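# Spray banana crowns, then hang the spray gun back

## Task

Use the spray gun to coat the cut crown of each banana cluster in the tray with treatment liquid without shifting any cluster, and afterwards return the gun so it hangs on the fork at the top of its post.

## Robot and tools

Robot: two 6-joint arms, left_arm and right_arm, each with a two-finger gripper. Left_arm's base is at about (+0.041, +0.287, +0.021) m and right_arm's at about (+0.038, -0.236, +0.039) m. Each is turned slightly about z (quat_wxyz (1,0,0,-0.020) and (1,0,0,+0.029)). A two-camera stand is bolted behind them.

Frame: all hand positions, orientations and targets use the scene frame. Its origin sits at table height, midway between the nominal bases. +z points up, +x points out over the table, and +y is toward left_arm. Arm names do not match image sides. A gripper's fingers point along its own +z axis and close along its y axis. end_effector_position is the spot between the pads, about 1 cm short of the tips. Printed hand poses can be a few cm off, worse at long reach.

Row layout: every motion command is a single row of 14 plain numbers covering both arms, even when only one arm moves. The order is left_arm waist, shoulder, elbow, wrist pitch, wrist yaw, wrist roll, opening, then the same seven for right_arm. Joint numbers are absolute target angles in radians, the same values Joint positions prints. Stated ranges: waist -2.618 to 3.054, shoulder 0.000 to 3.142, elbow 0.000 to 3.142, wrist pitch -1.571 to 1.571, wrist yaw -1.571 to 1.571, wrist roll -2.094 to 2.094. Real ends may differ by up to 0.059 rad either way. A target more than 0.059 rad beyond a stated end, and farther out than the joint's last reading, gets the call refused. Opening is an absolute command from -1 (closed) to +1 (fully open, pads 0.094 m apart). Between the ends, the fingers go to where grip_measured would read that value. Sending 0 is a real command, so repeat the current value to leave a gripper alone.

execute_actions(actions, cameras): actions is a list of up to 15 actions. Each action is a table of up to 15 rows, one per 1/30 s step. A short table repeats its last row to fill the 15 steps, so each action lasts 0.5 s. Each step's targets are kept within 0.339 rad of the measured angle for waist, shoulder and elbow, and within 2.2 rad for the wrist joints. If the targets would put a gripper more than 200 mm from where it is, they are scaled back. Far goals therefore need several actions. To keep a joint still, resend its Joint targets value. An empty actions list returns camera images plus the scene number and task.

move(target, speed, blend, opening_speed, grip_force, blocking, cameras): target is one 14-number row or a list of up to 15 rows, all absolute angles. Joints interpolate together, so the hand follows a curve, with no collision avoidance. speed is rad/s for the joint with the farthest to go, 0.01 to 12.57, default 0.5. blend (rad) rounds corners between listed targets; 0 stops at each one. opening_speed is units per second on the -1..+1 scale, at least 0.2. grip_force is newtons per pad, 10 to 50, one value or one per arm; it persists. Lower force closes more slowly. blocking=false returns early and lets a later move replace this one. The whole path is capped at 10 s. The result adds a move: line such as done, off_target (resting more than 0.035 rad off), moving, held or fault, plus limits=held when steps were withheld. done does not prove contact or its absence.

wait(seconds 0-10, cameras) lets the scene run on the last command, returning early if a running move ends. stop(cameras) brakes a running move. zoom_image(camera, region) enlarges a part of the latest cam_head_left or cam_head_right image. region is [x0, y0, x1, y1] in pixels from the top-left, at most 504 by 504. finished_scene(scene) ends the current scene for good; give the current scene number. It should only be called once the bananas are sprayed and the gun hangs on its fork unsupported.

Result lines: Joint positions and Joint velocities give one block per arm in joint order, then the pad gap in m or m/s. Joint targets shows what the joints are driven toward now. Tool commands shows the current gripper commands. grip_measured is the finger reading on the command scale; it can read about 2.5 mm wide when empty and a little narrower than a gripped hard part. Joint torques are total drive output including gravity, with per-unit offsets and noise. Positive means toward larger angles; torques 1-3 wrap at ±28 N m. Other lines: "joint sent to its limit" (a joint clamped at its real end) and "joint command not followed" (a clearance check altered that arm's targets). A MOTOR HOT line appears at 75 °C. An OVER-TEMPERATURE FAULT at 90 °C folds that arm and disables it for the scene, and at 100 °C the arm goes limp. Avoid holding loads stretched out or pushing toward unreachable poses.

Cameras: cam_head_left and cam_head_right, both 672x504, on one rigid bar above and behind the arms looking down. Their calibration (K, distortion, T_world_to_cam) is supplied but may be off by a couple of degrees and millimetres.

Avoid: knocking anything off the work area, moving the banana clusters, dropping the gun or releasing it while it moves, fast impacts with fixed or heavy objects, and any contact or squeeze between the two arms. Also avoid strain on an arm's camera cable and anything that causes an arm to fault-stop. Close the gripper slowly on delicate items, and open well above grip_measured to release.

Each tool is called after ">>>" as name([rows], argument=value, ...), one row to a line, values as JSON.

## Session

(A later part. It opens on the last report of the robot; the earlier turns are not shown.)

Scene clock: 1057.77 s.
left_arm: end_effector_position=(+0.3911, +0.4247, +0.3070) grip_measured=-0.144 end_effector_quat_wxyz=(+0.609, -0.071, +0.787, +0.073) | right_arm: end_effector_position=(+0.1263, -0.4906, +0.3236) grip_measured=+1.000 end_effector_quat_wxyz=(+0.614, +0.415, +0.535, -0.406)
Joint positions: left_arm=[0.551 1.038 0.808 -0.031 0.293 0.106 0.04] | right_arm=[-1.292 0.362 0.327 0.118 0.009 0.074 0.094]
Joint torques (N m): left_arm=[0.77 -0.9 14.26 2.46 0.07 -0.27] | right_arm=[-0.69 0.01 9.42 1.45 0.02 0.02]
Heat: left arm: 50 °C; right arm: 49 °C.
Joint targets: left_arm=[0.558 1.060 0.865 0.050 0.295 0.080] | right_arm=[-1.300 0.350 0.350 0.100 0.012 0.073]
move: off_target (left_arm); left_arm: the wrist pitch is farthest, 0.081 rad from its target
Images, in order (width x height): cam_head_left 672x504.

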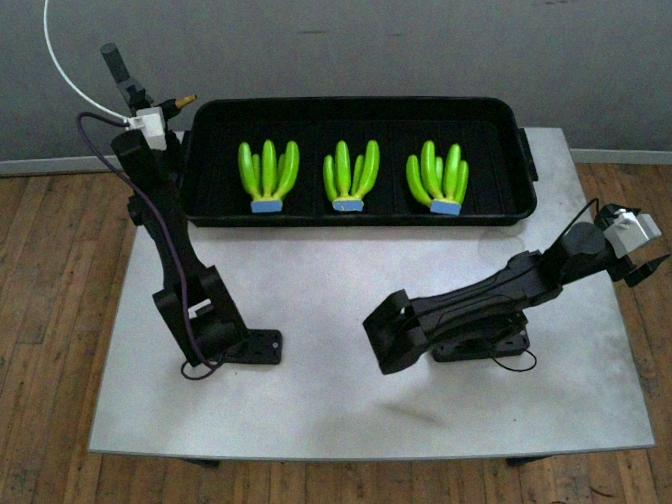

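>>> move([
  [0.522,0.95,0.80,-0.02,0.27,0.07,-0.5,-1.3,0.35,0.35,0.1,0.012,0.073,1],
  [0.541,1.075,0.86,0.055,0.285,0.07,-0.5,-1.3,0.35,0.35,0.1,0.012,0.073,1],
], speed=0.15, cameras=["cam_head_left"])

>>> zoom_image(camera="cam_head_left", region=[110, 75, 190, 155])

Scene clock: 1068.40 s.
left_arm: end_effector_position=(+0.3868, +0.4163, +0.3180) grip_measured=-0.144 end_effector_quat_wxyz=(+0.622, -0.067, +0.778, +0.061) | right_arm: end_effector_position=(+0.1263, -0.4906, +0.3236) grip_measured=+1.000 end_effector_quat_wxyz=(+0.614, +0.415, +0.535, -0.406)
Joint positions: left_arm=[0.546 1.002 0.808 -0.038 0.315 0.086 0.04] | right_arm=[-1.292 0.362 0.327 0.118 0.009 0.074 0.094]
Joint torques (N m): left_arm=[-0.62 3.79 13.61 2.57 -0.32 -0.13] | right_arm=[-0.57 0.34 9.57 1.41 0.04 0.04]
Motor temperatures (°C): left_arm=[27 28 43 51 27 26 30] | right_arm=[27 25 49 42 29 24 29]
Heat: left arm: 51 °C; right arm: 49 °C.
Joint targets: left_arm=[0.541 1.075 0.860 0.055 0.285 0.070] | right_arm=[-1.300 0.350 0.350 0.100 0.012 0.073]
move: off_target (left_arm); left_arm: the wrist pitch is farthest, 0.093 rad from its target
Images, in order (width x height): cam_head_left 672x504.

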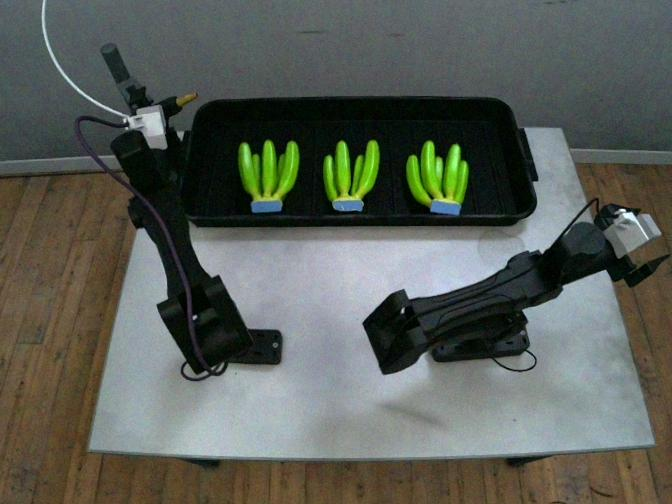

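Scaled by 6.300 from the camera's 672x504 image, which has a finer 960x720 frame.

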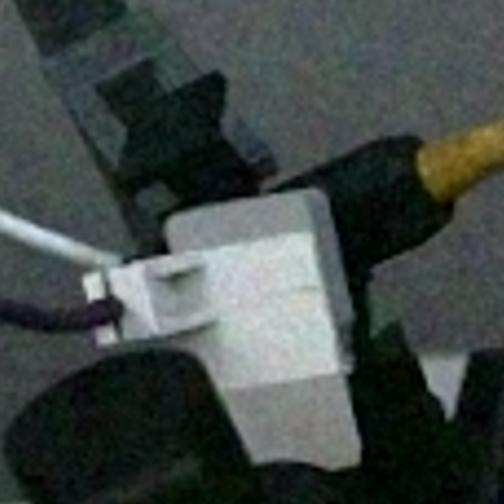

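>>> move([
  [0.54,0.94,0.79,-0.025,0.28,0.08,-0.5,-1.3,0.35,0.35,0.1,0.012,0.073,1],
  [0.566,1.05,0.835,0.03,0.303,0.08,-0.5,-1.3,0.35,0.35,0.1,0.012,0.073,1],
  [0.581,1.15,0.88,0.065,0.308,0.08,-0.5,-1.3,0.35,0.35,0.1,0.012,0.073,1],
], speed=0.15, cameras=["cam_head_left"])

>>> zoom_image(camera="cam_head_left", region=[110, 75, 190, 155])

Scene clock: 1084.20 s.
left_arm: end_effector_position=(+0.3927, +0.4290, +0.3017) grip_measured=-0.144 end_effector_quat_wxyz=(+0.606, -0.047, +0.790, +0.077) | right_arm: end_effector_position=(+0.1263, -0.4906, +0.3236) grip_measured=+1.000 end_effector_quat_wxyz=(+0.614, +0.415, +0.535, -0.406)
Joint positions: left_arm=[0.582 1.062 0.806 -0.017 0.345 0.162 0.04] | right_arm=[-1.292 0.362 0.327 0.118 0.009 0.074 0.094]
Joint torques (N m): left_arm=[-0.36 4.74 15.97 2.48 -0.39 -0.76] | right_arm=[-0.9 0.17 9.65 1.46 0.04 -0.03]
Heat: left arm: 52 °C; right arm: 49 °C.
Joint targets: left_arm=[0.581 1.150 0.880 0.065 0.308 0.080] | right_arm=[-1.300 0.350 0.350 0.100 0.012 0.073]
move: off_target (left_arm); left_arm: the shoulder is farthest, 0.088 rad from its target
Images, in order (width x height): cam_head_left 672x504.

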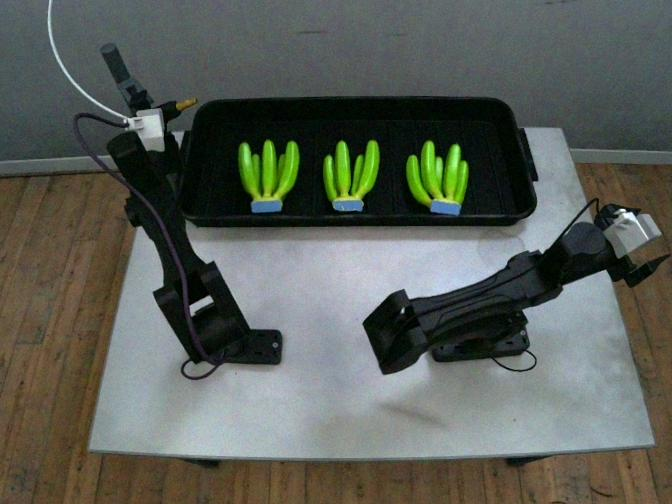

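Scaled by 6.300 from the camera's 672x504 image, which has a finer 960x720 frame.

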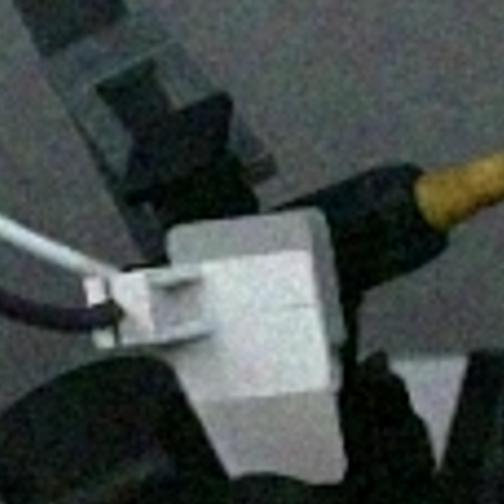

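>>> move([
  [0.525,0.94,0.79,-0.025,0.272,0.06,-0.5,-1.3,0.35,0.35,0.1,0.012,0.073,1],
  [0.549,1.06,0.85,0.04,0.288,0.06,-0.5,-1.3,0.35,0.35,0.1,0.012,0.073,1],
  [0.562,1.15,0.89,0.075,0.295,0.06,-0.5,-1.3,0.35,0.35,0.1,0.012,0.073,1],
], speed=0.15, cameras=["cam_head_left"])

>>> zoom_image(camera="cam_head_left", region=[110, 75, 190, 155])

Scene clock: 1097.63 s.
left_arm: end_effector_position=(+0.3937, +0.4287, +0.3039) grip_measured=-0.144 end_effector_quat_wxyz=(+0.606, -0.059, +0.789, +0.079) | right_arm: end_effector_position=(+0.1263, -0.4906, +0.3236) grip_measured=+1.000 end_effector_quat_wxyz=(+0.614, +0.415, +0.535, -0.406)
Joint positions: left_arm=[0.564 1.059 0.811 -0.019 0.311 0.138 0.04] | right_arm=[-1.292 0.362 0.327 0.118 0.009 0.074 0.094]
Joint torques (N m): left_arm=[-0.28 4.94 16.36 2.59 -0.11 -0.79] | right_arm=[-0.7 0.13 9.44 1.41 0 0.03]
Heat: left arm: 53 °C; right arm: 49 °C.
Joint targets: left_arm=[0.562 1.150 0.890 0.075 0.295 0.060] | right_arm=[-1.300 0.350 0.350 0.100 0.012 0.073]
move: off_target (left_arm); left_arm: the wrist pitch is farthest, 0.094 rad from its target
Images, in order (width x height): cam_head_left 672x504.

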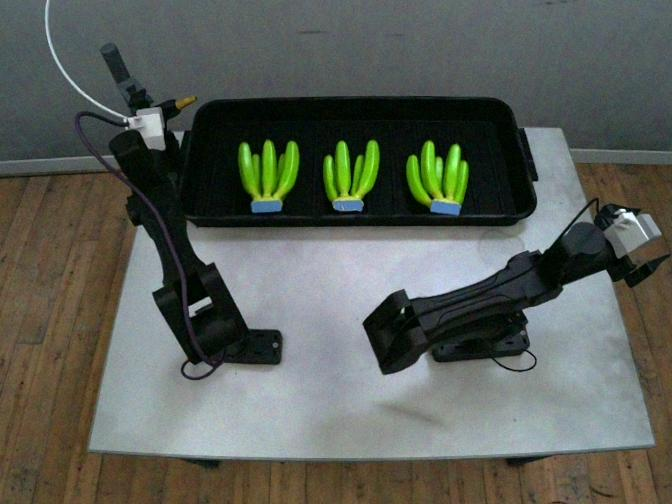

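Scaled by 6.300 from the camera's 672x504 image, which has a finer 960x720 frame.

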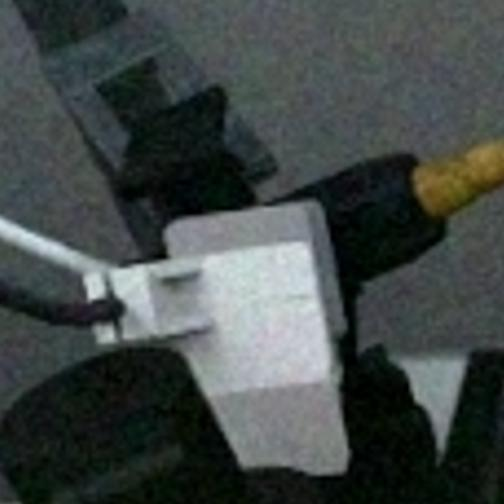

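>>> move([
  [0.525,0.94,0.765,-0.0,0.272,0.12,-0.5,-1.3,0.35,0.35,0.1,0.012,0.073,1],
  [0.55,1.06,0.81,0.08,0.288,0.12,-0.5,-1.3,0.35,0.35,0.1,0.012,0.073,1],
], speed=0.15, cameras=["cam_head_left"])

>>> zoom_image(camera="cam_head_left", region=[110, 75, 190, 155])

Scene clock: 1118.63 s.
left_arm: end_effector_position=(+0.3851, +0.4182, +0.3089) grip_measured=-0.144 end_effector_quat_wxyz=(+0.619, -0.049, +0.780, +0.079) | right_arm: end_effector_position=(+0.1263, -0.4906, +0.3236) grip_measured=+1.000 end_effector_quat_wxyz=(+0.614, +0.415, +0.535, -0.406)
Joint positions: left_arm=[0.555 0.999 0.773 -0.01 0.318 0.139 0.04] | right_arm=[-1.292 0.362 0.327 0.118 0.009 0.074 0.094]
Joint torques (N m): left_arm=[-0.58 2.88 12.16 2.57 -0.32 -0.16] | right_arm=[-0.58 0.14 9.51 1.42 -0.01 0.01]
Motor temperatures (°C): left_arm=[27 29 40 56 27 27 30] | right_arm=[27 25 50 42 29 24 28]
Heat: left arm: 56 °C; right arm: 50 °C.
Joint targets: left_arm=[0.550 1.060 0.810 0.080 0.288 0.120] | right_arm=[-1.300 0.350 0.350 0.100 0.012 0.073]
move: off_target (left_arm); left_arm: the wrist pitch is farthest, 0.090 rad from its target
Images, in order (width x height): cam_head_left 672x504.

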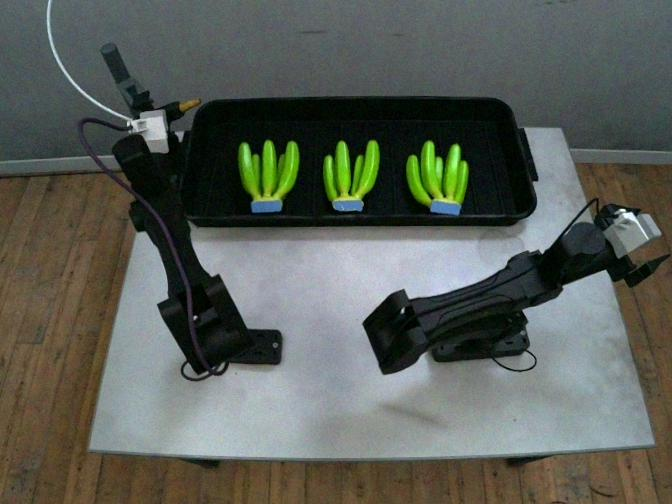

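Scaled by 6.300 from the camera's 672x504 image, which has a finer 960x720 frame.

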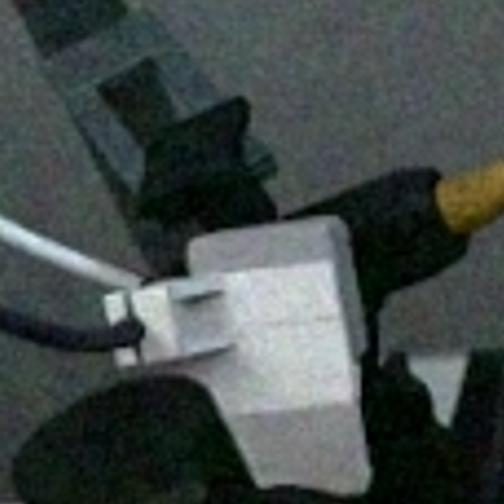

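>>> move([
  [0.525,0.94,0.80,-0.025,0.274,0.09,-0.5,-1.3,0.35,0.35,0.1,0.012,0.073,1],
  [0.5535,1.06,0.86,0.05,0.291,0.09,-0.5,-1.3,0.35,0.35,0.1,0.012,0.073,1],
], speed=0.15, cameras=["cam_head_left"])

>>> zoom_image(camera="cam_head_left", region=[120, 80, 165, 125])

>>> move([
  [0.565,1.13,0.9,0.09,0.295,0.09,-0.5,-1.3,0.35,0.35,0.1,0.012,0.073,1],
], speed=0.1, cameras=["cam_head_left"])

>>> zoom_image(camera="cam_head_left", region=[120, 80, 165, 125])

Scene clock: 1140.87 s.
left_arm: end_effector_position=(+0.3906, +0.4245, +0.3043) grip_measured=-0.144 end_effector_quat_wxyz=(+0.606, -0.069, +0.789, +0.076) | right_arm: end_effector_position=(+0.1263, -0.4906, +0.3236) grip_measured=+1.000 end_effector_quat_wxyz=(+0.614, +0.415, +0.535, -0.406)
Joint positions: left_arm=[0.548 1.036 0.802 -0.033 0.286 0.115 0.04] | right_arm=[-1.292 0.362 0.327 0.118 0.009 0.074 0.094]
Joint torques (N m): left_arm=[0.58 -0.79 14.2 2.47 0.1 -0.25] | right_arm=[-0.76 0.38 9.33 1.48 -0.03 0]
Heat: left arm: 54 °C; right arm: 50 °C.
Joint targets: left_arm=[0.553 1.060 0.860 0.050 0.291 0.090] | right_arm=[-1.300 0.350 0.350 0.100 0.012 0.073]
move: off_target (left_arm); left_arm: the wrist pitch is farthest, 0.083 rad from its target
Images, in order (width x height): cam_head_left 672x504.

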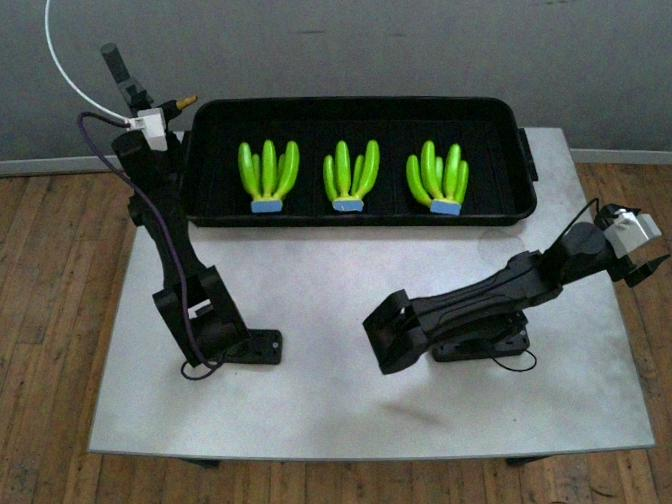

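Scaled by 11.200 from the camera's 672x504 image, which has a finer 960x720 frame.

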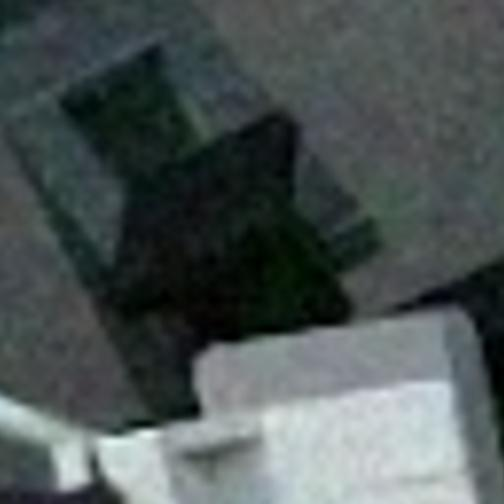

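Scene clock: 1141.90 s.
left_arm: end_effector_position=(+0.3925, +0.4296, +0.3026) grip_measured=-0.144 end_effector_quat_wxyz=(+0.602, -0.054, +0.792, +0.085) | right_arm: end_effector_position=(+0.1263, -0.4906, +0.3236) grip_measured=+1.000 end_effector_quat_wxyz=(+0.614, +0.415, +0.535, -0.406)
Joint positions: left_arm=[0.566 1.058 0.814 -0.033 0.307 0.159 0.04] | right_arm=[-1.292 0.362 0.327 0.118 0.009 0.074 0.094]
Joint torques (N m): left_arm=[-0.31 3.33 17.05 2.88 -0.05 -0.71] | right_arm=[-0.57 0.31 9.37 1.45 -0.01 0.04]
Heat: left arm: 54 °C; right arm: 50 °C.
Joint targets: left_arm=[0.565 1.130 0.900 0.090 0.295 0.090] | right_arm=[-1.300 0.350 0.350 0.100 0.012 0.073]
move: off_target (left_arm); left_arm: the wrist pitch is farthest, 0.123 rad from its target
Images, in order (width x height): cam_head_left 672x504.

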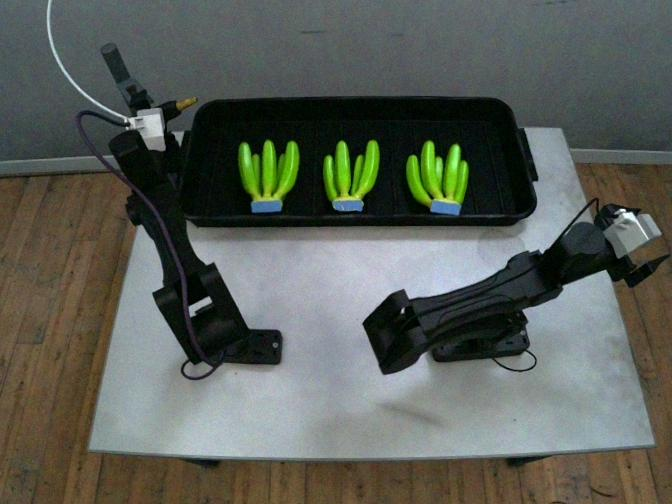

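Scaled by 11.200 from the camera's 672x504 image, which has a finer 960x720 frame.

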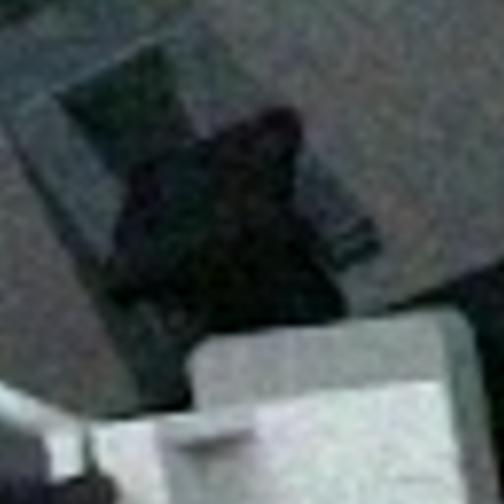

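>>> move([
  [0.525,0.93,0.835,-0.065,0.274,0.09,-0.5,-1.3,0.35,0.35,0.1,0.012,0.073,1],
  [0.553,1.04,0.895,0.0,0.291,0.09,-0.5,-1.3,0.35,0.35,0.1,0.012,0.073,1],
], speed=0.15, cameras=["cam_head_left"])

>>> zoom_image(camera="cam_head_left", region=[120, 80, 165, 125])

>>> move([
  [0.565,1.13,0.93,0.05,0.295,0.09,-0.5,-1.3,0.35,0.35,0.1,0.012,0.073,1],
], speed=0.1, cameras=["cam_head_left"])

>>> zoom_image(camera="cam_head_left", region=[120, 80, 165, 125])

Scene clock: 1157.23 s.
left_arm: end_effector_position=(+0.3838, +0.4174, +0.3189) grip_measured=-0.144 end_effector_quat_wxyz=(+0.611, -0.066, +0.786, +0.066) | right_arm: end_effector_position=(+0.1263, -0.4906, +0.3236) grip_measured=+1.000 end_effector_quat_wxyz=(+0.614, +0.415, +0.535, -0.406)
Joint positions: left_arm=[0.552 1.001 0.835 -0.094 0.312 0.105 0.04] | right_arm=[-1.292 0.362 0.327 0.118 0.009 0.074 0.094]
Joint torques (N m): left_arm=[0.27 1.02 14.41 2.6 -0.23 -0.11] | right_arm=[-0.61 0.44 9.48 1.39 -0.01 -0.02]
Motor temperatures (°C): left_arm=[27 29 46 55 27 27 30] | right_arm=[27 25 50 42 29 24 28]
Heat: left arm: 55 °C; right arm: 50 °C.
Joint targets: left_arm=[0.553 1.040 0.895 0.000 0.291 0.090] | right_arm=[-1.300 0.350 0.350 0.100 0.012 0.073]
move: off_target (left_arm); left_arm: the wrist pitch is farthest, 0.094 rad from its target
Images, in order (width x height): cam_head_left 672x504.

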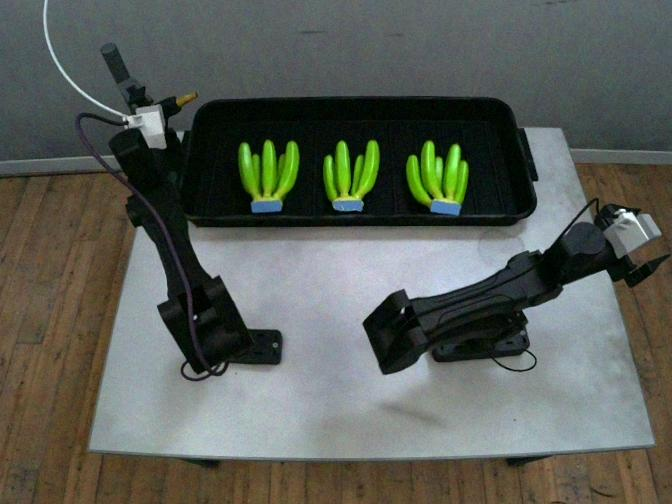

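Scaled by 11.200 from the camera's 672x504 image, which has a finer 960x720 frame.

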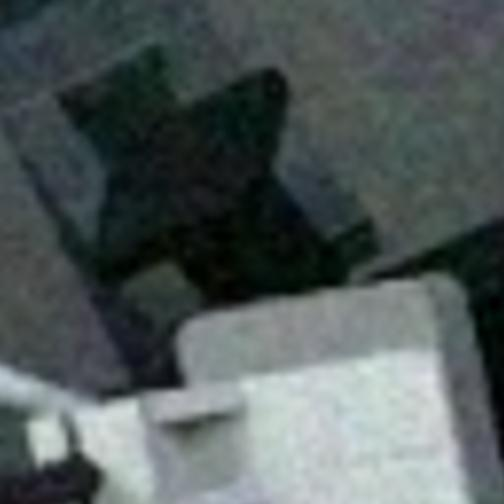

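Scene clock: 1158.50 s.
left_arm: end_effector_position=(+0.3846, +0.4187, +0.3188) grip_measured=-0.144 end_effector_quat_wxyz=(+0.609, -0.051, +0.789, +0.058) | right_arm: end_effector_position=(+0.1263, -0.4906, +0.3236) grip_measured=+1.000 end_effector_quat_wxyz=(+0.614, +0.415, +0.535, -0.406)
Joint positions: left_arm=[0.58 1.017 0.85 -0.105 0.367 0.13 0.04] | right_arm=[-1.292 0.362 0.327 0.118 0.009 0.074 0.094]
Joint torques (N m): left_arm=[-1.44 7.32 16.42 3.15 -0.81 -0.38] | right_arm=[-0.85 0.31 9.59 1.46 0.02 -0.03]
Motor temperatures (°C): left_arm=[27 29 46 55 27 27 30] | right_arm=[27 25 50 42 29 24 28]
Heat: left arm: 55 °C; right arm: 50 °C.
Joint targets: left_arm=[0.565 1.130 0.930 0.050 0.295 0.090] | right_arm=[-1.300 0.350 0.350 0.100 0.012 0.073]
move: off_target (left_arm); left_arm: the wrist pitch is farthest, 0.155 rad from its target
Images, in order (width x height): cam_head_left 672x504.

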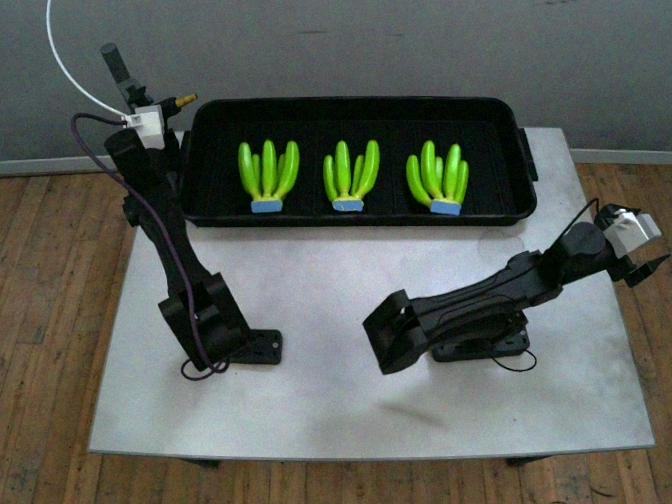

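Scaled by 11.200 from the camera's 672x504 image, which has a finer 960x720 frame.

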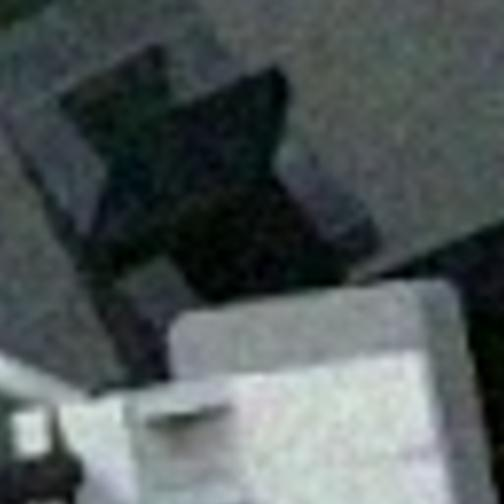

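>>> move([
  [0.51,0.87,0.86,-0.26,0.265,0.09,-0.5,-1.3,0.35,0.35,0.1,0.012,0.073,1],
  [0.528,0.927,0.892,-0.235,0.276,0.09,-0.5,-1.3,0.35,0.35,0.1,0.012,0.073,1],
], speed=0.2, cameras=["cam_head_left"])

>>> zoom_image(camera="cam_head_left", region=[110, 75, 190, 155])

>>> move([
  [0.554,1.07,0.955,-0.15,0.291,0.09,-0.5,-1.3,0.35,0.35,0.1,0.012,0.073,1],
], speed=0.12, cameras=["cam_head_left"])

>>> zoom_image(camera="cam_head_left", region=[110, 75, 190, 155])

Scene clock: 1186.30 s.
left_arm: end_effector_position=(+0.3635, +0.4014, +0.3025) grip_measured=-0.144 end_effector_quat_wxyz=(+0.567, -0.081, +0.818, +0.051) | right_arm: end_effector_position=(+0.1263, -0.4906, +0.3236) grip_measured=+1.000 end_effector_quat_wxyz=(+0.614, +0.415, +0.535, -0.406)
Joint positions: left_arm=[0.52 0.933 0.85 -0.291 0.274 0.097 0.04] | right_arm=[-1.292 0.362 0.327 0.118 0.009 0.074 0.094]
Joint torques (N m): left_arm=[0.79 -2.29 12.55 2.18 0.11 -0.05] | right_arm=[-0.83 0.01 9.55 1.45 -0.02 0.04]
Motor temperatures (°C): left_arm=[27 29 42 60 27 27 30] | right_arm=[27 25 50 42 29 24 28]
Heat: left arm: 60 °C; right arm: 50 °C.
Joint targets: left_arm=[0.528 0.927 0.892 -0.235 0.276 0.090] | right_arm=[-1.300 0.350 0.350 0.100 0.012 0.073]
move: off_target (left_arm); left_arm: the wrist pitch is farthest, 0.056 rad from its target
Images, in order (width x height): cam_head_left 672x504.

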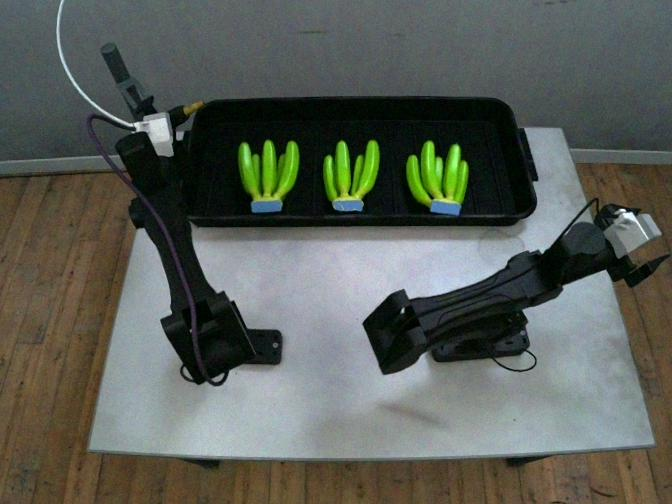

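Scaled by 6.300 from the camera's 672x504 image, which has a finer 960x720 frame.

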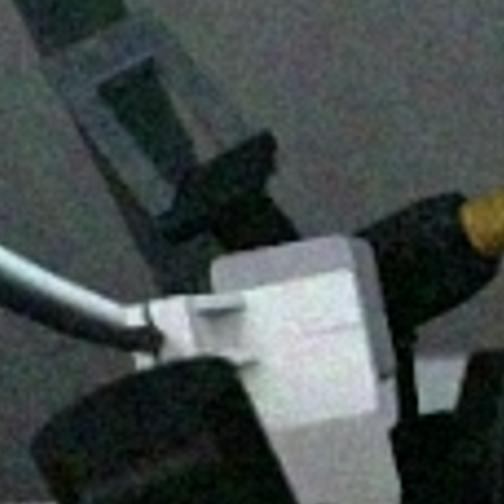

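Scene clock: 1187.97 s.
left_arm: end_effector_position=(+0.3827, +0.4201, +0.3031) grip_measured=-0.144 end_effector_quat_wxyz=(+0.565, -0.080, +0.819, +0.060) | right_arm: end_effector_position=(+0.1263, -0.4906, +0.3236) grip_measured=+1.000 end_effector_quat_wxyz=(+0.614, +0.415, +0.535, -0.406)
Joint positions: left_arm=[0.547 1.039 0.9 -0.238 0.285 0.12 0.04] | right_arm=[-1.292 0.362 0.327 0.118 0.009 0.074 0.094]
Joint torques (N m): left_arm=[0.79 -0.08 13.96 2.5 0.16 -0.25] | right_arm=[-0.75 0.36 9.39 1.44 -0.05 0.01]
Motor temperatures (°C): left_arm=[27 29 42 60 27 27 30] | right_arm=[27 25 50 42 29 24 28]
Heat: left arm: 60 °C; right arm: 50 °C.
Joint targets: left_arm=[0.554 1.070 0.955 -0.150 0.291 0.090] | right_arm=[-1.300 0.350 0.350 0.100 0.012 0.073]
move: off_target (left_arm); left_arm: the wrist pitch is farthest, 0.088 rad from its target
Images, in order (width x height): cam_head_left 672x504.

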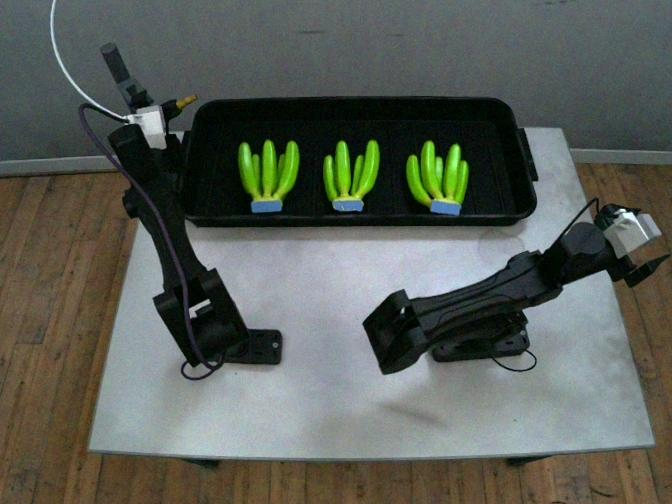

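Scaled by 6.300 from the camera's 672x504 image, which has a finer 960x720 frame.

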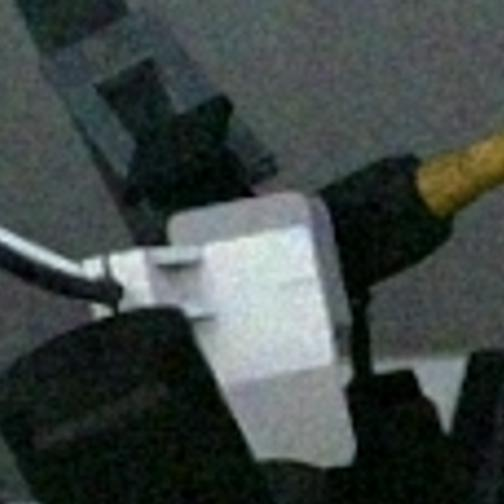

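>>> move([
  [0.515,0.86,0.86,-0.24,0.27,0.09,-0.5,-1.3,0.35,0.35,0.1,0.012,0.073,1],
  [0.515,0.80,0.715,0.065,0.265,0.09,-0.5,-1.3,0.35,0.35,0.1,0.012,0.073,1],
  [0.547,0.904,0.734,0.175,0.283,0.09,-0.5,-1.3,0.35,0.35,0.1,0.012,0.073,1],
], speed=0.3, cameras=["cam_head_left"])

>>> zoom_image(camera="cam_head_left", region=[110, 75, 190, 155])

>>> move([
  [0.566,1.04,0.802,0.25,0.298,0.09,-0.5,-1.3,0.35,0.35,0.1,0.012,0.073,1],
], speed=0.12, cameras=["cam_head_left"])

>>> zoom_image(camera="cam_head_left", region=[110, 75, 190, 155])

Scene clock: 1221.43 s.
left_arm: end_effector_position=(+0.3738, +0.4141, +0.3434) grip_measured=-0.144 end_effector_quat_wxyz=(+0.674, -0.054, +0.730, +0.101) | right_arm: end_effector_position=(+0.1263, -0.4906, +0.3236) grip_measured=+1.000 end_effector_quat_wxyz=(+0.614, +0.415, +0.535, -0.406)
Joint positions: left_arm=[0.541 0.91 0.722 0.114 0.278 0.096 0.04] | right_arm=[-1.292 0.362 0.327 0.118 0.009 0.074 0.094]
Joint torques (N m): left_arm=[0.61 -2.17 9.65 2.28 0.09 -0.03] | right_arm=[-0.65 0.28 9.4 1.46 -0.04 0.01]
Motor temperatures (°C): left_arm=[27 29 40 57 27 26 30] | right_arm=[27 25 51 42 29 24 28]
Heat: left arm: 57 °C; right arm: 51 °C.
Joint targets: left_arm=[0.547 0.904 0.734 0.175 0.283 0.090] | right_arm=[-1.300 0.350 0.350 0.100 0.012 0.073]
move: off_target (left_arm); left_arm: the wrist pitch is farthest, 0.061 rad from its target
Images, in order (width x height): cam_head_left 672x504.

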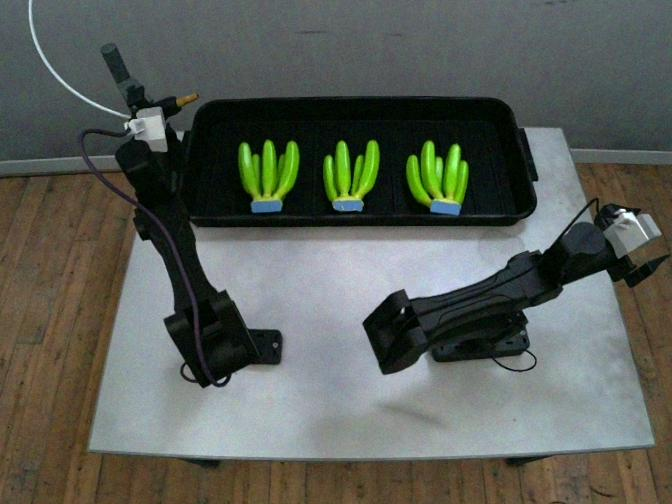

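Scaled by 6.300 from the camera's 672x504 image, which has a finer 960x720 frame.

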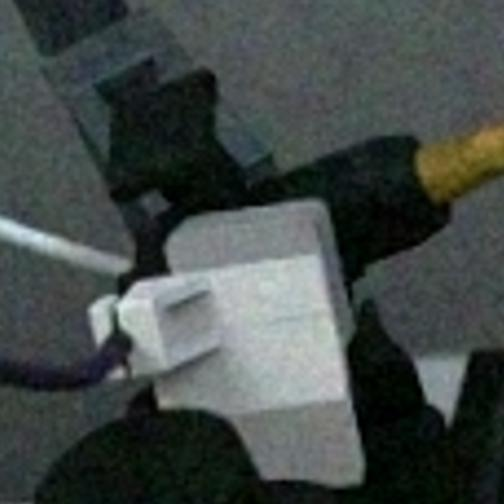

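Scene clock: 1222.90 s.
left_arm: end_effector_position=(+0.3837, +0.4206, +0.3321) grip_measured=-0.145 end_effector_quat_wxyz=(+0.667, -0.048, +0.738, +0.092) | right_arm: end_effector_position=(+0.1263, -0.4906, +0.3236) grip_measured=+1.000 end_effector_quat_wxyz=(+0.614, +0.415, +0.535, -0.406)
Joint positions: left_arm=[0.565 0.972 0.723 0.15 0.323 0.103 0.04] | right_arm=[-1.292 0.362 0.327 0.118 0.009 0.074 0.094]
Joint torques (N m): left_arm=[0.1 3.62 16.39 2.67 -0.26 -0.1] | right_arm=[-0.49 0.28 9.61 1.47 0.02 -0.02]
Motor temperatures (°C): left_arm=[27 29 41 57 27 26 30] | right_arm=[27 25 51 42 29 24 28]
Heat: left arm: 57 °C; right arm: 51 °C.
Joint targets: left_arm=[0.566 1.040 0.802 0.250 0.298 0.090] | right_arm=[-1.300 0.350 0.350 0.100 0.012 0.073]
move: off_target (left_arm); left_arm: the wrist pitch is farthest, 0.100 rad from its target
Images, in order (width x height): cam_head_left 672x504.

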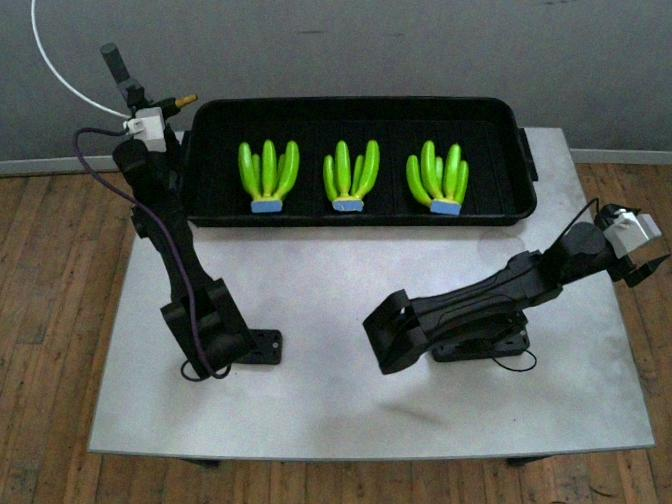

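Scaled by 6.300 from the camera's 672x504 image, which has a finer 960x720 frame.

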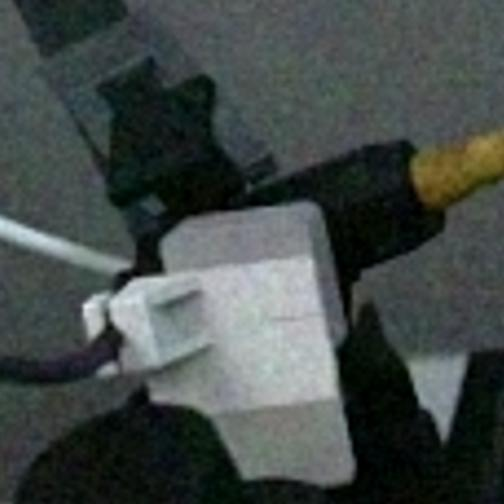

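>>> move([
  [0.535,0.85,0.67,0.19,0.27,0.15,-0.5,-1.3,0.35,0.35,0.1,0.012,0.073,1],
  [0.557,0.906,0.66,0.295,0.286,0.155,-0.5,-1.3,0.35,0.35,0.1,0.012,0.073,1],
  [0.573,1.046,0.735,0.375,0.302,0.155,-0.5,-1.3,0.35,0.35,0.1,0.012,0.073,1],
], speed=0.15, cameras=["cam_head_left"])

>>> zoom_image(camera="cam_head_left", region=[115, 75, 165, 125])

>>> move([
  [0.587,1.15,0.785,0.43,0.31,0.155,-0.5,-1.3,0.35,0.35,0.1,0.012,0.073,1],
], speed=0.12, cameras=["cam_head_left"])

>>> zoom_image(camera="cam_head_left", region=[115, 75, 165, 125])

Scene clock: 1255.17 s.
left_arm: end_effector_position=(+0.3867, +0.4255, +0.3284) grip_measured=-0.145 end_effector_quat_wxyz=(+0.681, -0.019, +0.722, +0.125) | right_arm: end_effector_position=(+0.1263, -0.4906, +0.3236) grip_measured=+1.000 end_effector_quat_wxyz=(+0.614, +0.415, +0.535, -0.406)
Joint positions: left_arm=[0.573 0.994 0.666 0.283 0.325 0.17 0.04] | right_arm=[-1.292 0.362 0.327 0.118 0.009 0.074 0.094]
Joint torques (N m): left_arm=[-0.08 2.14 15.25 2.57 -0.29 -0.14] | right_arm=[-0.65 0.36 9.55 1.46 0.01 0.02]
Motor temperatures (°C): left_arm=[27 28 47 58 27 26 30] | right_arm=[27 25 51 42 29 24 28]
Heat: left arm: 58 °C; right arm: 51 °C.
Joint targets: left_arm=[0.573 1.046 0.735 0.375 0.302 0.155] | right_arm=[-1.300 0.350 0.350 0.100 0.012 0.073]
move: off_target (left_arm); left_arm: the wrist pitch is farthest, 0.092 rad from its target
Images, in order (width x height): cam_head_left 672x504.

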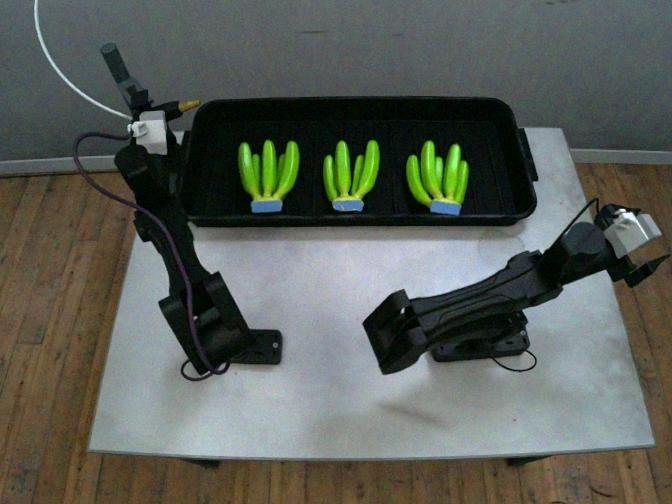

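Scaled by 10.080 from the camera's 672x504 image, which has a finer 960x720 frame.

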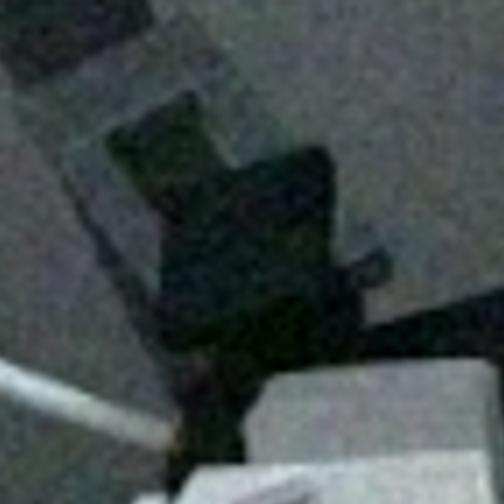

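Scene clock: 1257.10 s.
left_arm: end_effector_position=(+0.4110, +0.4219, +0.3376) grip_measured=-0.136 end_effector_quat_wxyz=(+0.698, +0.037, +0.707, +0.109) | right_arm: end_effector_position=(+0.1263, -0.4906, +0.3236) grip_measured=+1.000 end_effector_quat_wxyz=(+0.614, +0.415, +0.535, -0.406)
Joint positions: left_arm=[0.583 1.115 0.72 0.394 0.44 0.208 0.041] | right_arm=[-1.292 0.362 0.327 0.118 0.009 0.074 0.094]
Joint torques (N m): left_arm=[0.51 -0.36 14.91 2.01 -1.58 -0.52] | right_arm=[-0.69 0.16 9.4 1.46 0.03 0.01]
Motor temperatures (°C): left_arm=[27 29 48 58 27 26 30] | right_arm=[27 25 51 42 29 24 28]
Heat: left arm: 58 °C; right arm: 51 °C.
Joint targets: left_arm=[0.587 1.150 0.785 0.430 0.310 0.155] | right_arm=[-1.300 0.350 0.350 0.100 0.012 0.073]
move: off_target (left_arm); left_arm: the wrist yaw is farthest, 0.130 rad from its target
Images, in order (width x height): cam_head_left 672x504.

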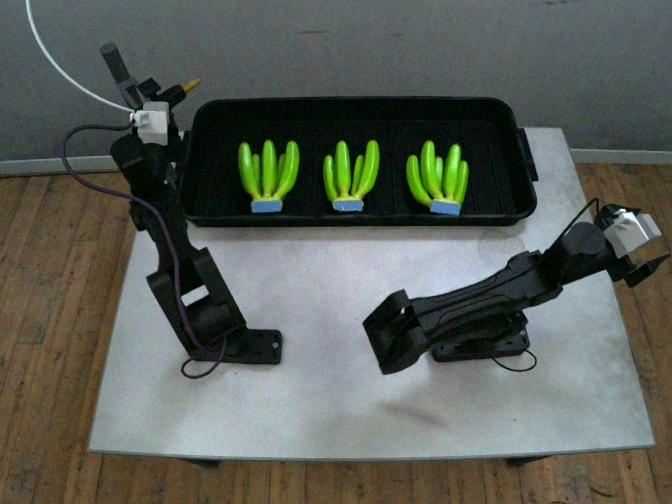

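Scaled by 10.080 from the camera's 672x504 image, which has a finer 960x720 frame.

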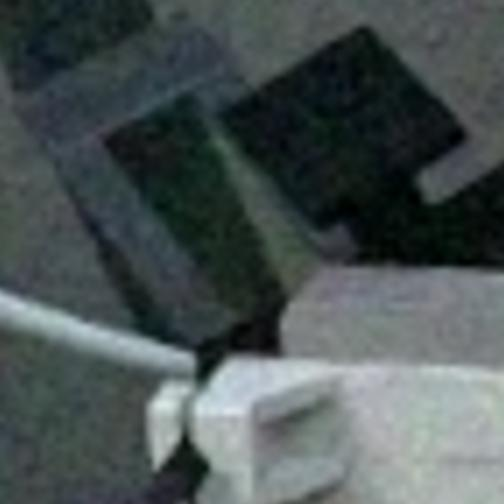

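>>> move([
  [0.557,0.906,0.66,0.295,0.286,0.155,-0.5,-1.3,0.35,0.35,0.1,0.012,0.073,1],
  [0.50,0.75,0.66,0.12,0.24,0.155,-0.5,-1.3,0.35,0.35,0.1,0.012,0.073,1],
], speed=0.3, cameras=["cam_head_left","cam_head_right"])

>>> zoom_image(camera="cam_head_left", region=[90, 50, 230, 190])

>>> zoom_image(camera="cam_head_right", region=[70, 50, 210, 190])

Scene clock: 1309.90 s.
left_arm: end_effector_position=(+0.3508, +0.3935, +0.3519) grip_measured=-0.402 end_effector_quat_wxyz=(+0.686, -0.022, +0.716, +0.126) | right_arm: end_effector_position=(+0.1263, -0.4906, +0.3236) grip_measured=+1.000 end_effector_quat_wxyz=(+0.614, +0.415, +0.535, -0.406)
Joint positions: left_arm=[0.507 0.768 0.668 0.073 0.255 0.157 0.028] | right_arm=[-1.292 0.362 0.327 0.118 0.009 0.074 0.094]
Joint torques (N m): left_arm=[-0.73 -2.14 7.76 2.15 -0.19 -0.01] | right_arm=[-0.68 0.25 9.78 1.42 0 0]
Motor temperatures (°C): left_arm=[27 28 44 53 29 27 30] | right_arm=[27 25 52 42 29 24 28]
Heat: left arm: 53 °C; right arm: 52 °C.
Joint targets: left_arm=[0.500 0.750 0.660 0.120 0.240 0.155] | right_arm=[-1.300 0.350 0.350 0.100 0.012 0.073]
move: off_target (left_arm); left_arm: the wrist pitch is farthest, 0.047 rad from its target

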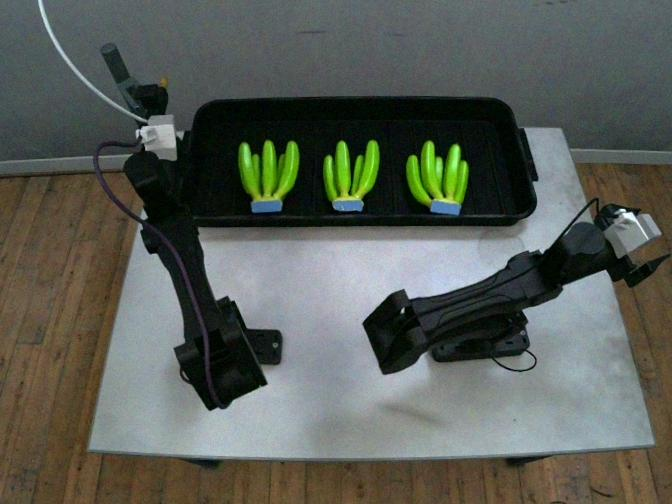

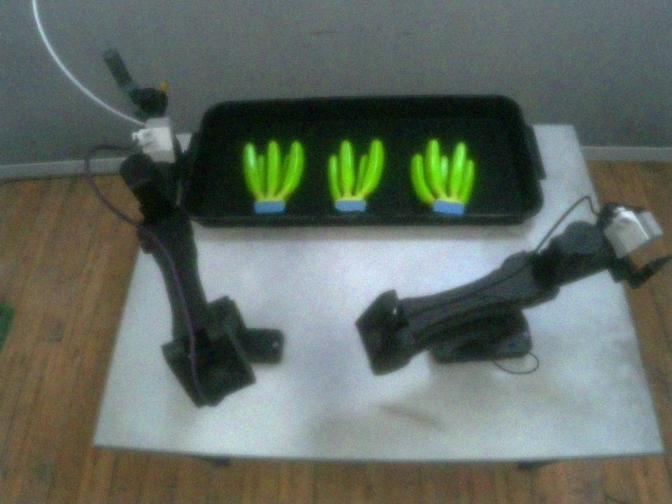

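Scaled by 3.600 from the camera's 672x504 image, which has a finer 960x720 frame.

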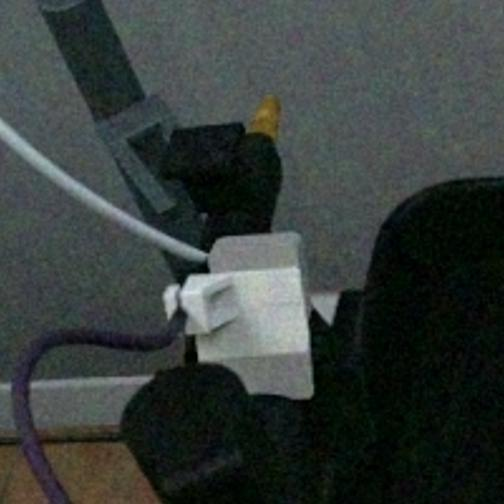

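Scaled by 3.600 from the camera's 672x504 image, which has a finer 960x720 frame.

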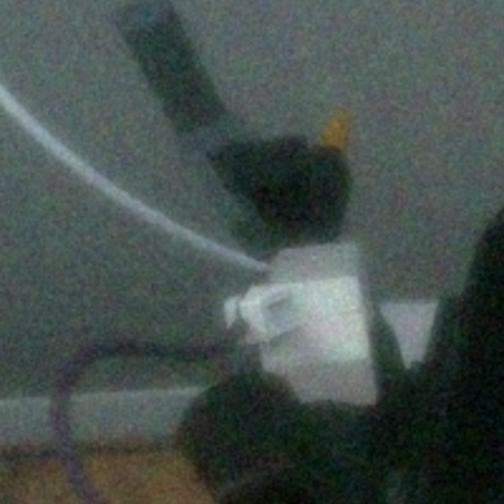

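>>> zoom_image(camera="cam_head_left", region=[115, 65, 185, 135])

>>> zoom_image(camera="cam_head_right", region=[110, 65, 180, 135])

Scaled by 7.200 from the camera's 672x504 image, which has a finer 960x720 frame.

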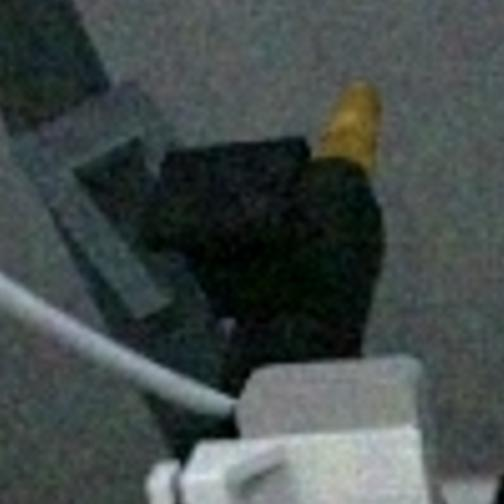

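Scaled by 7.200 from the camera's 672x504 image, which has a finer 960x720 frame.

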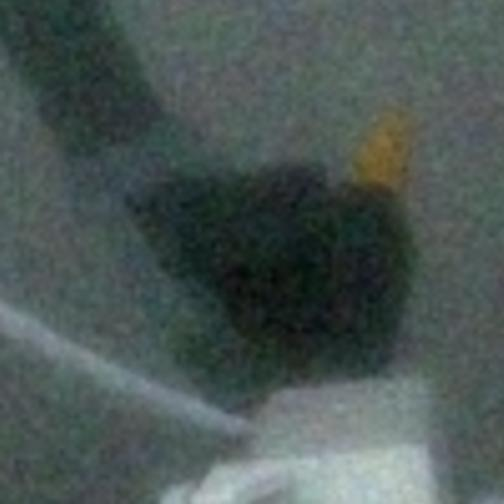

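>>> move(target=[1.046,1.115,0.785,0.37,1.222,0.155,-0.5,-1.3,0.35,0.35,0.1,0.012,0.073,1], speed=0.3, cameras=["cam_head_left","cam_head_right"])

>>> zoom_image(camera="cam_head_left", region=[100, 55, 180, 135])

>>> zoom_image(camera="cam_head_right", region=[95, 55, 175, 135])

Scene clock: 1380.07 s.
left_arm: end_effector_position=(+0.3372, +0.4356, +0.3455) grip_measured=-0.402 end_effector_quat_wxyz=(+0.705, +0.128, +0.697, -0.028) | right_arm: end_effector_position=(+0.1263, -0.4906, +0.3236) grip_measured=+1.000 end_effector_quat_wxyz=(+0.614, +0.415, +0.535, -0.406)
Joint positions: left_arm=[1.037 1.109 0.752 0.347 1.218 0.152 0.028] | right_arm=[-1.292 0.362 0.327 0.118 0.009 0.074 0.094]
Joint torques (N m): left_arm=[0.88 -2.3 11.37 1.53 0.09 0.03] | right_arm=[-0.69 0.24 9.46 1.42 -0.03 0.03]
Heat: left arm: 54 °C; right arm: 52 °C.
Joint targets: left_arm=[1.046 1.115 0.785 0.370 1.222 0.155] | right_arm=[-1.300 0.350 0.350 0.100 0.012 0.073]
move: done

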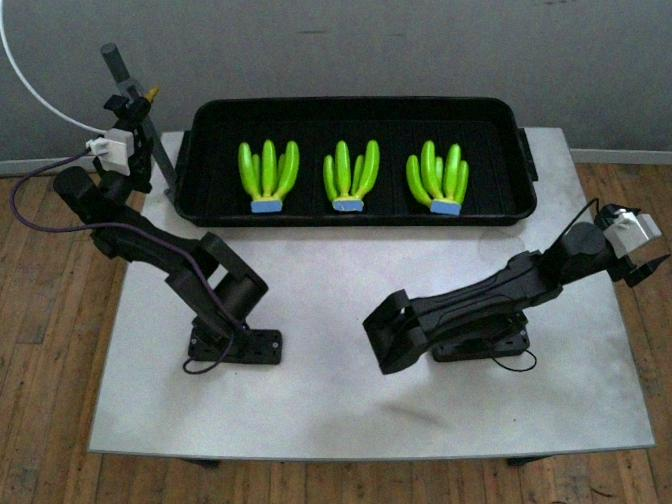

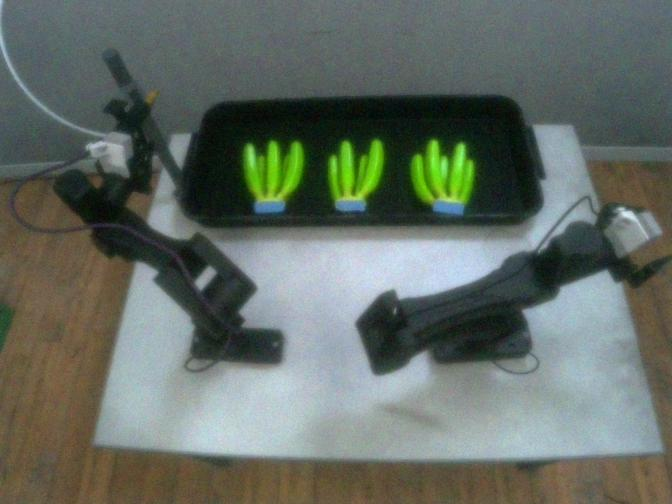

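Scaled by 6.300 from the camera's 672x504 image, which has a finer 960x720 frame.

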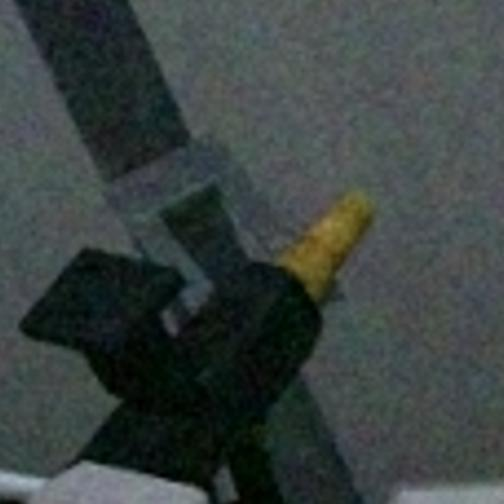

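Scaled by 6.300 from the camera's 672x504 image, which has a finer 960x720 frame.

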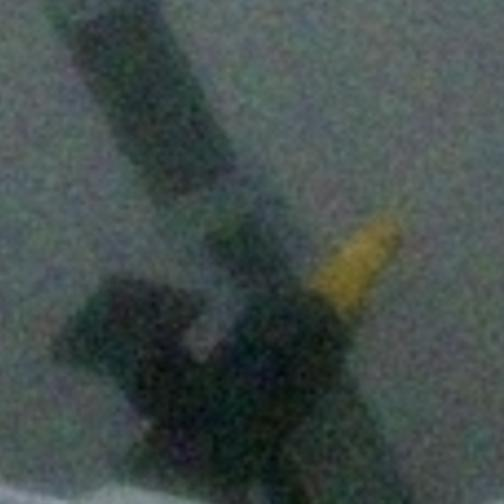

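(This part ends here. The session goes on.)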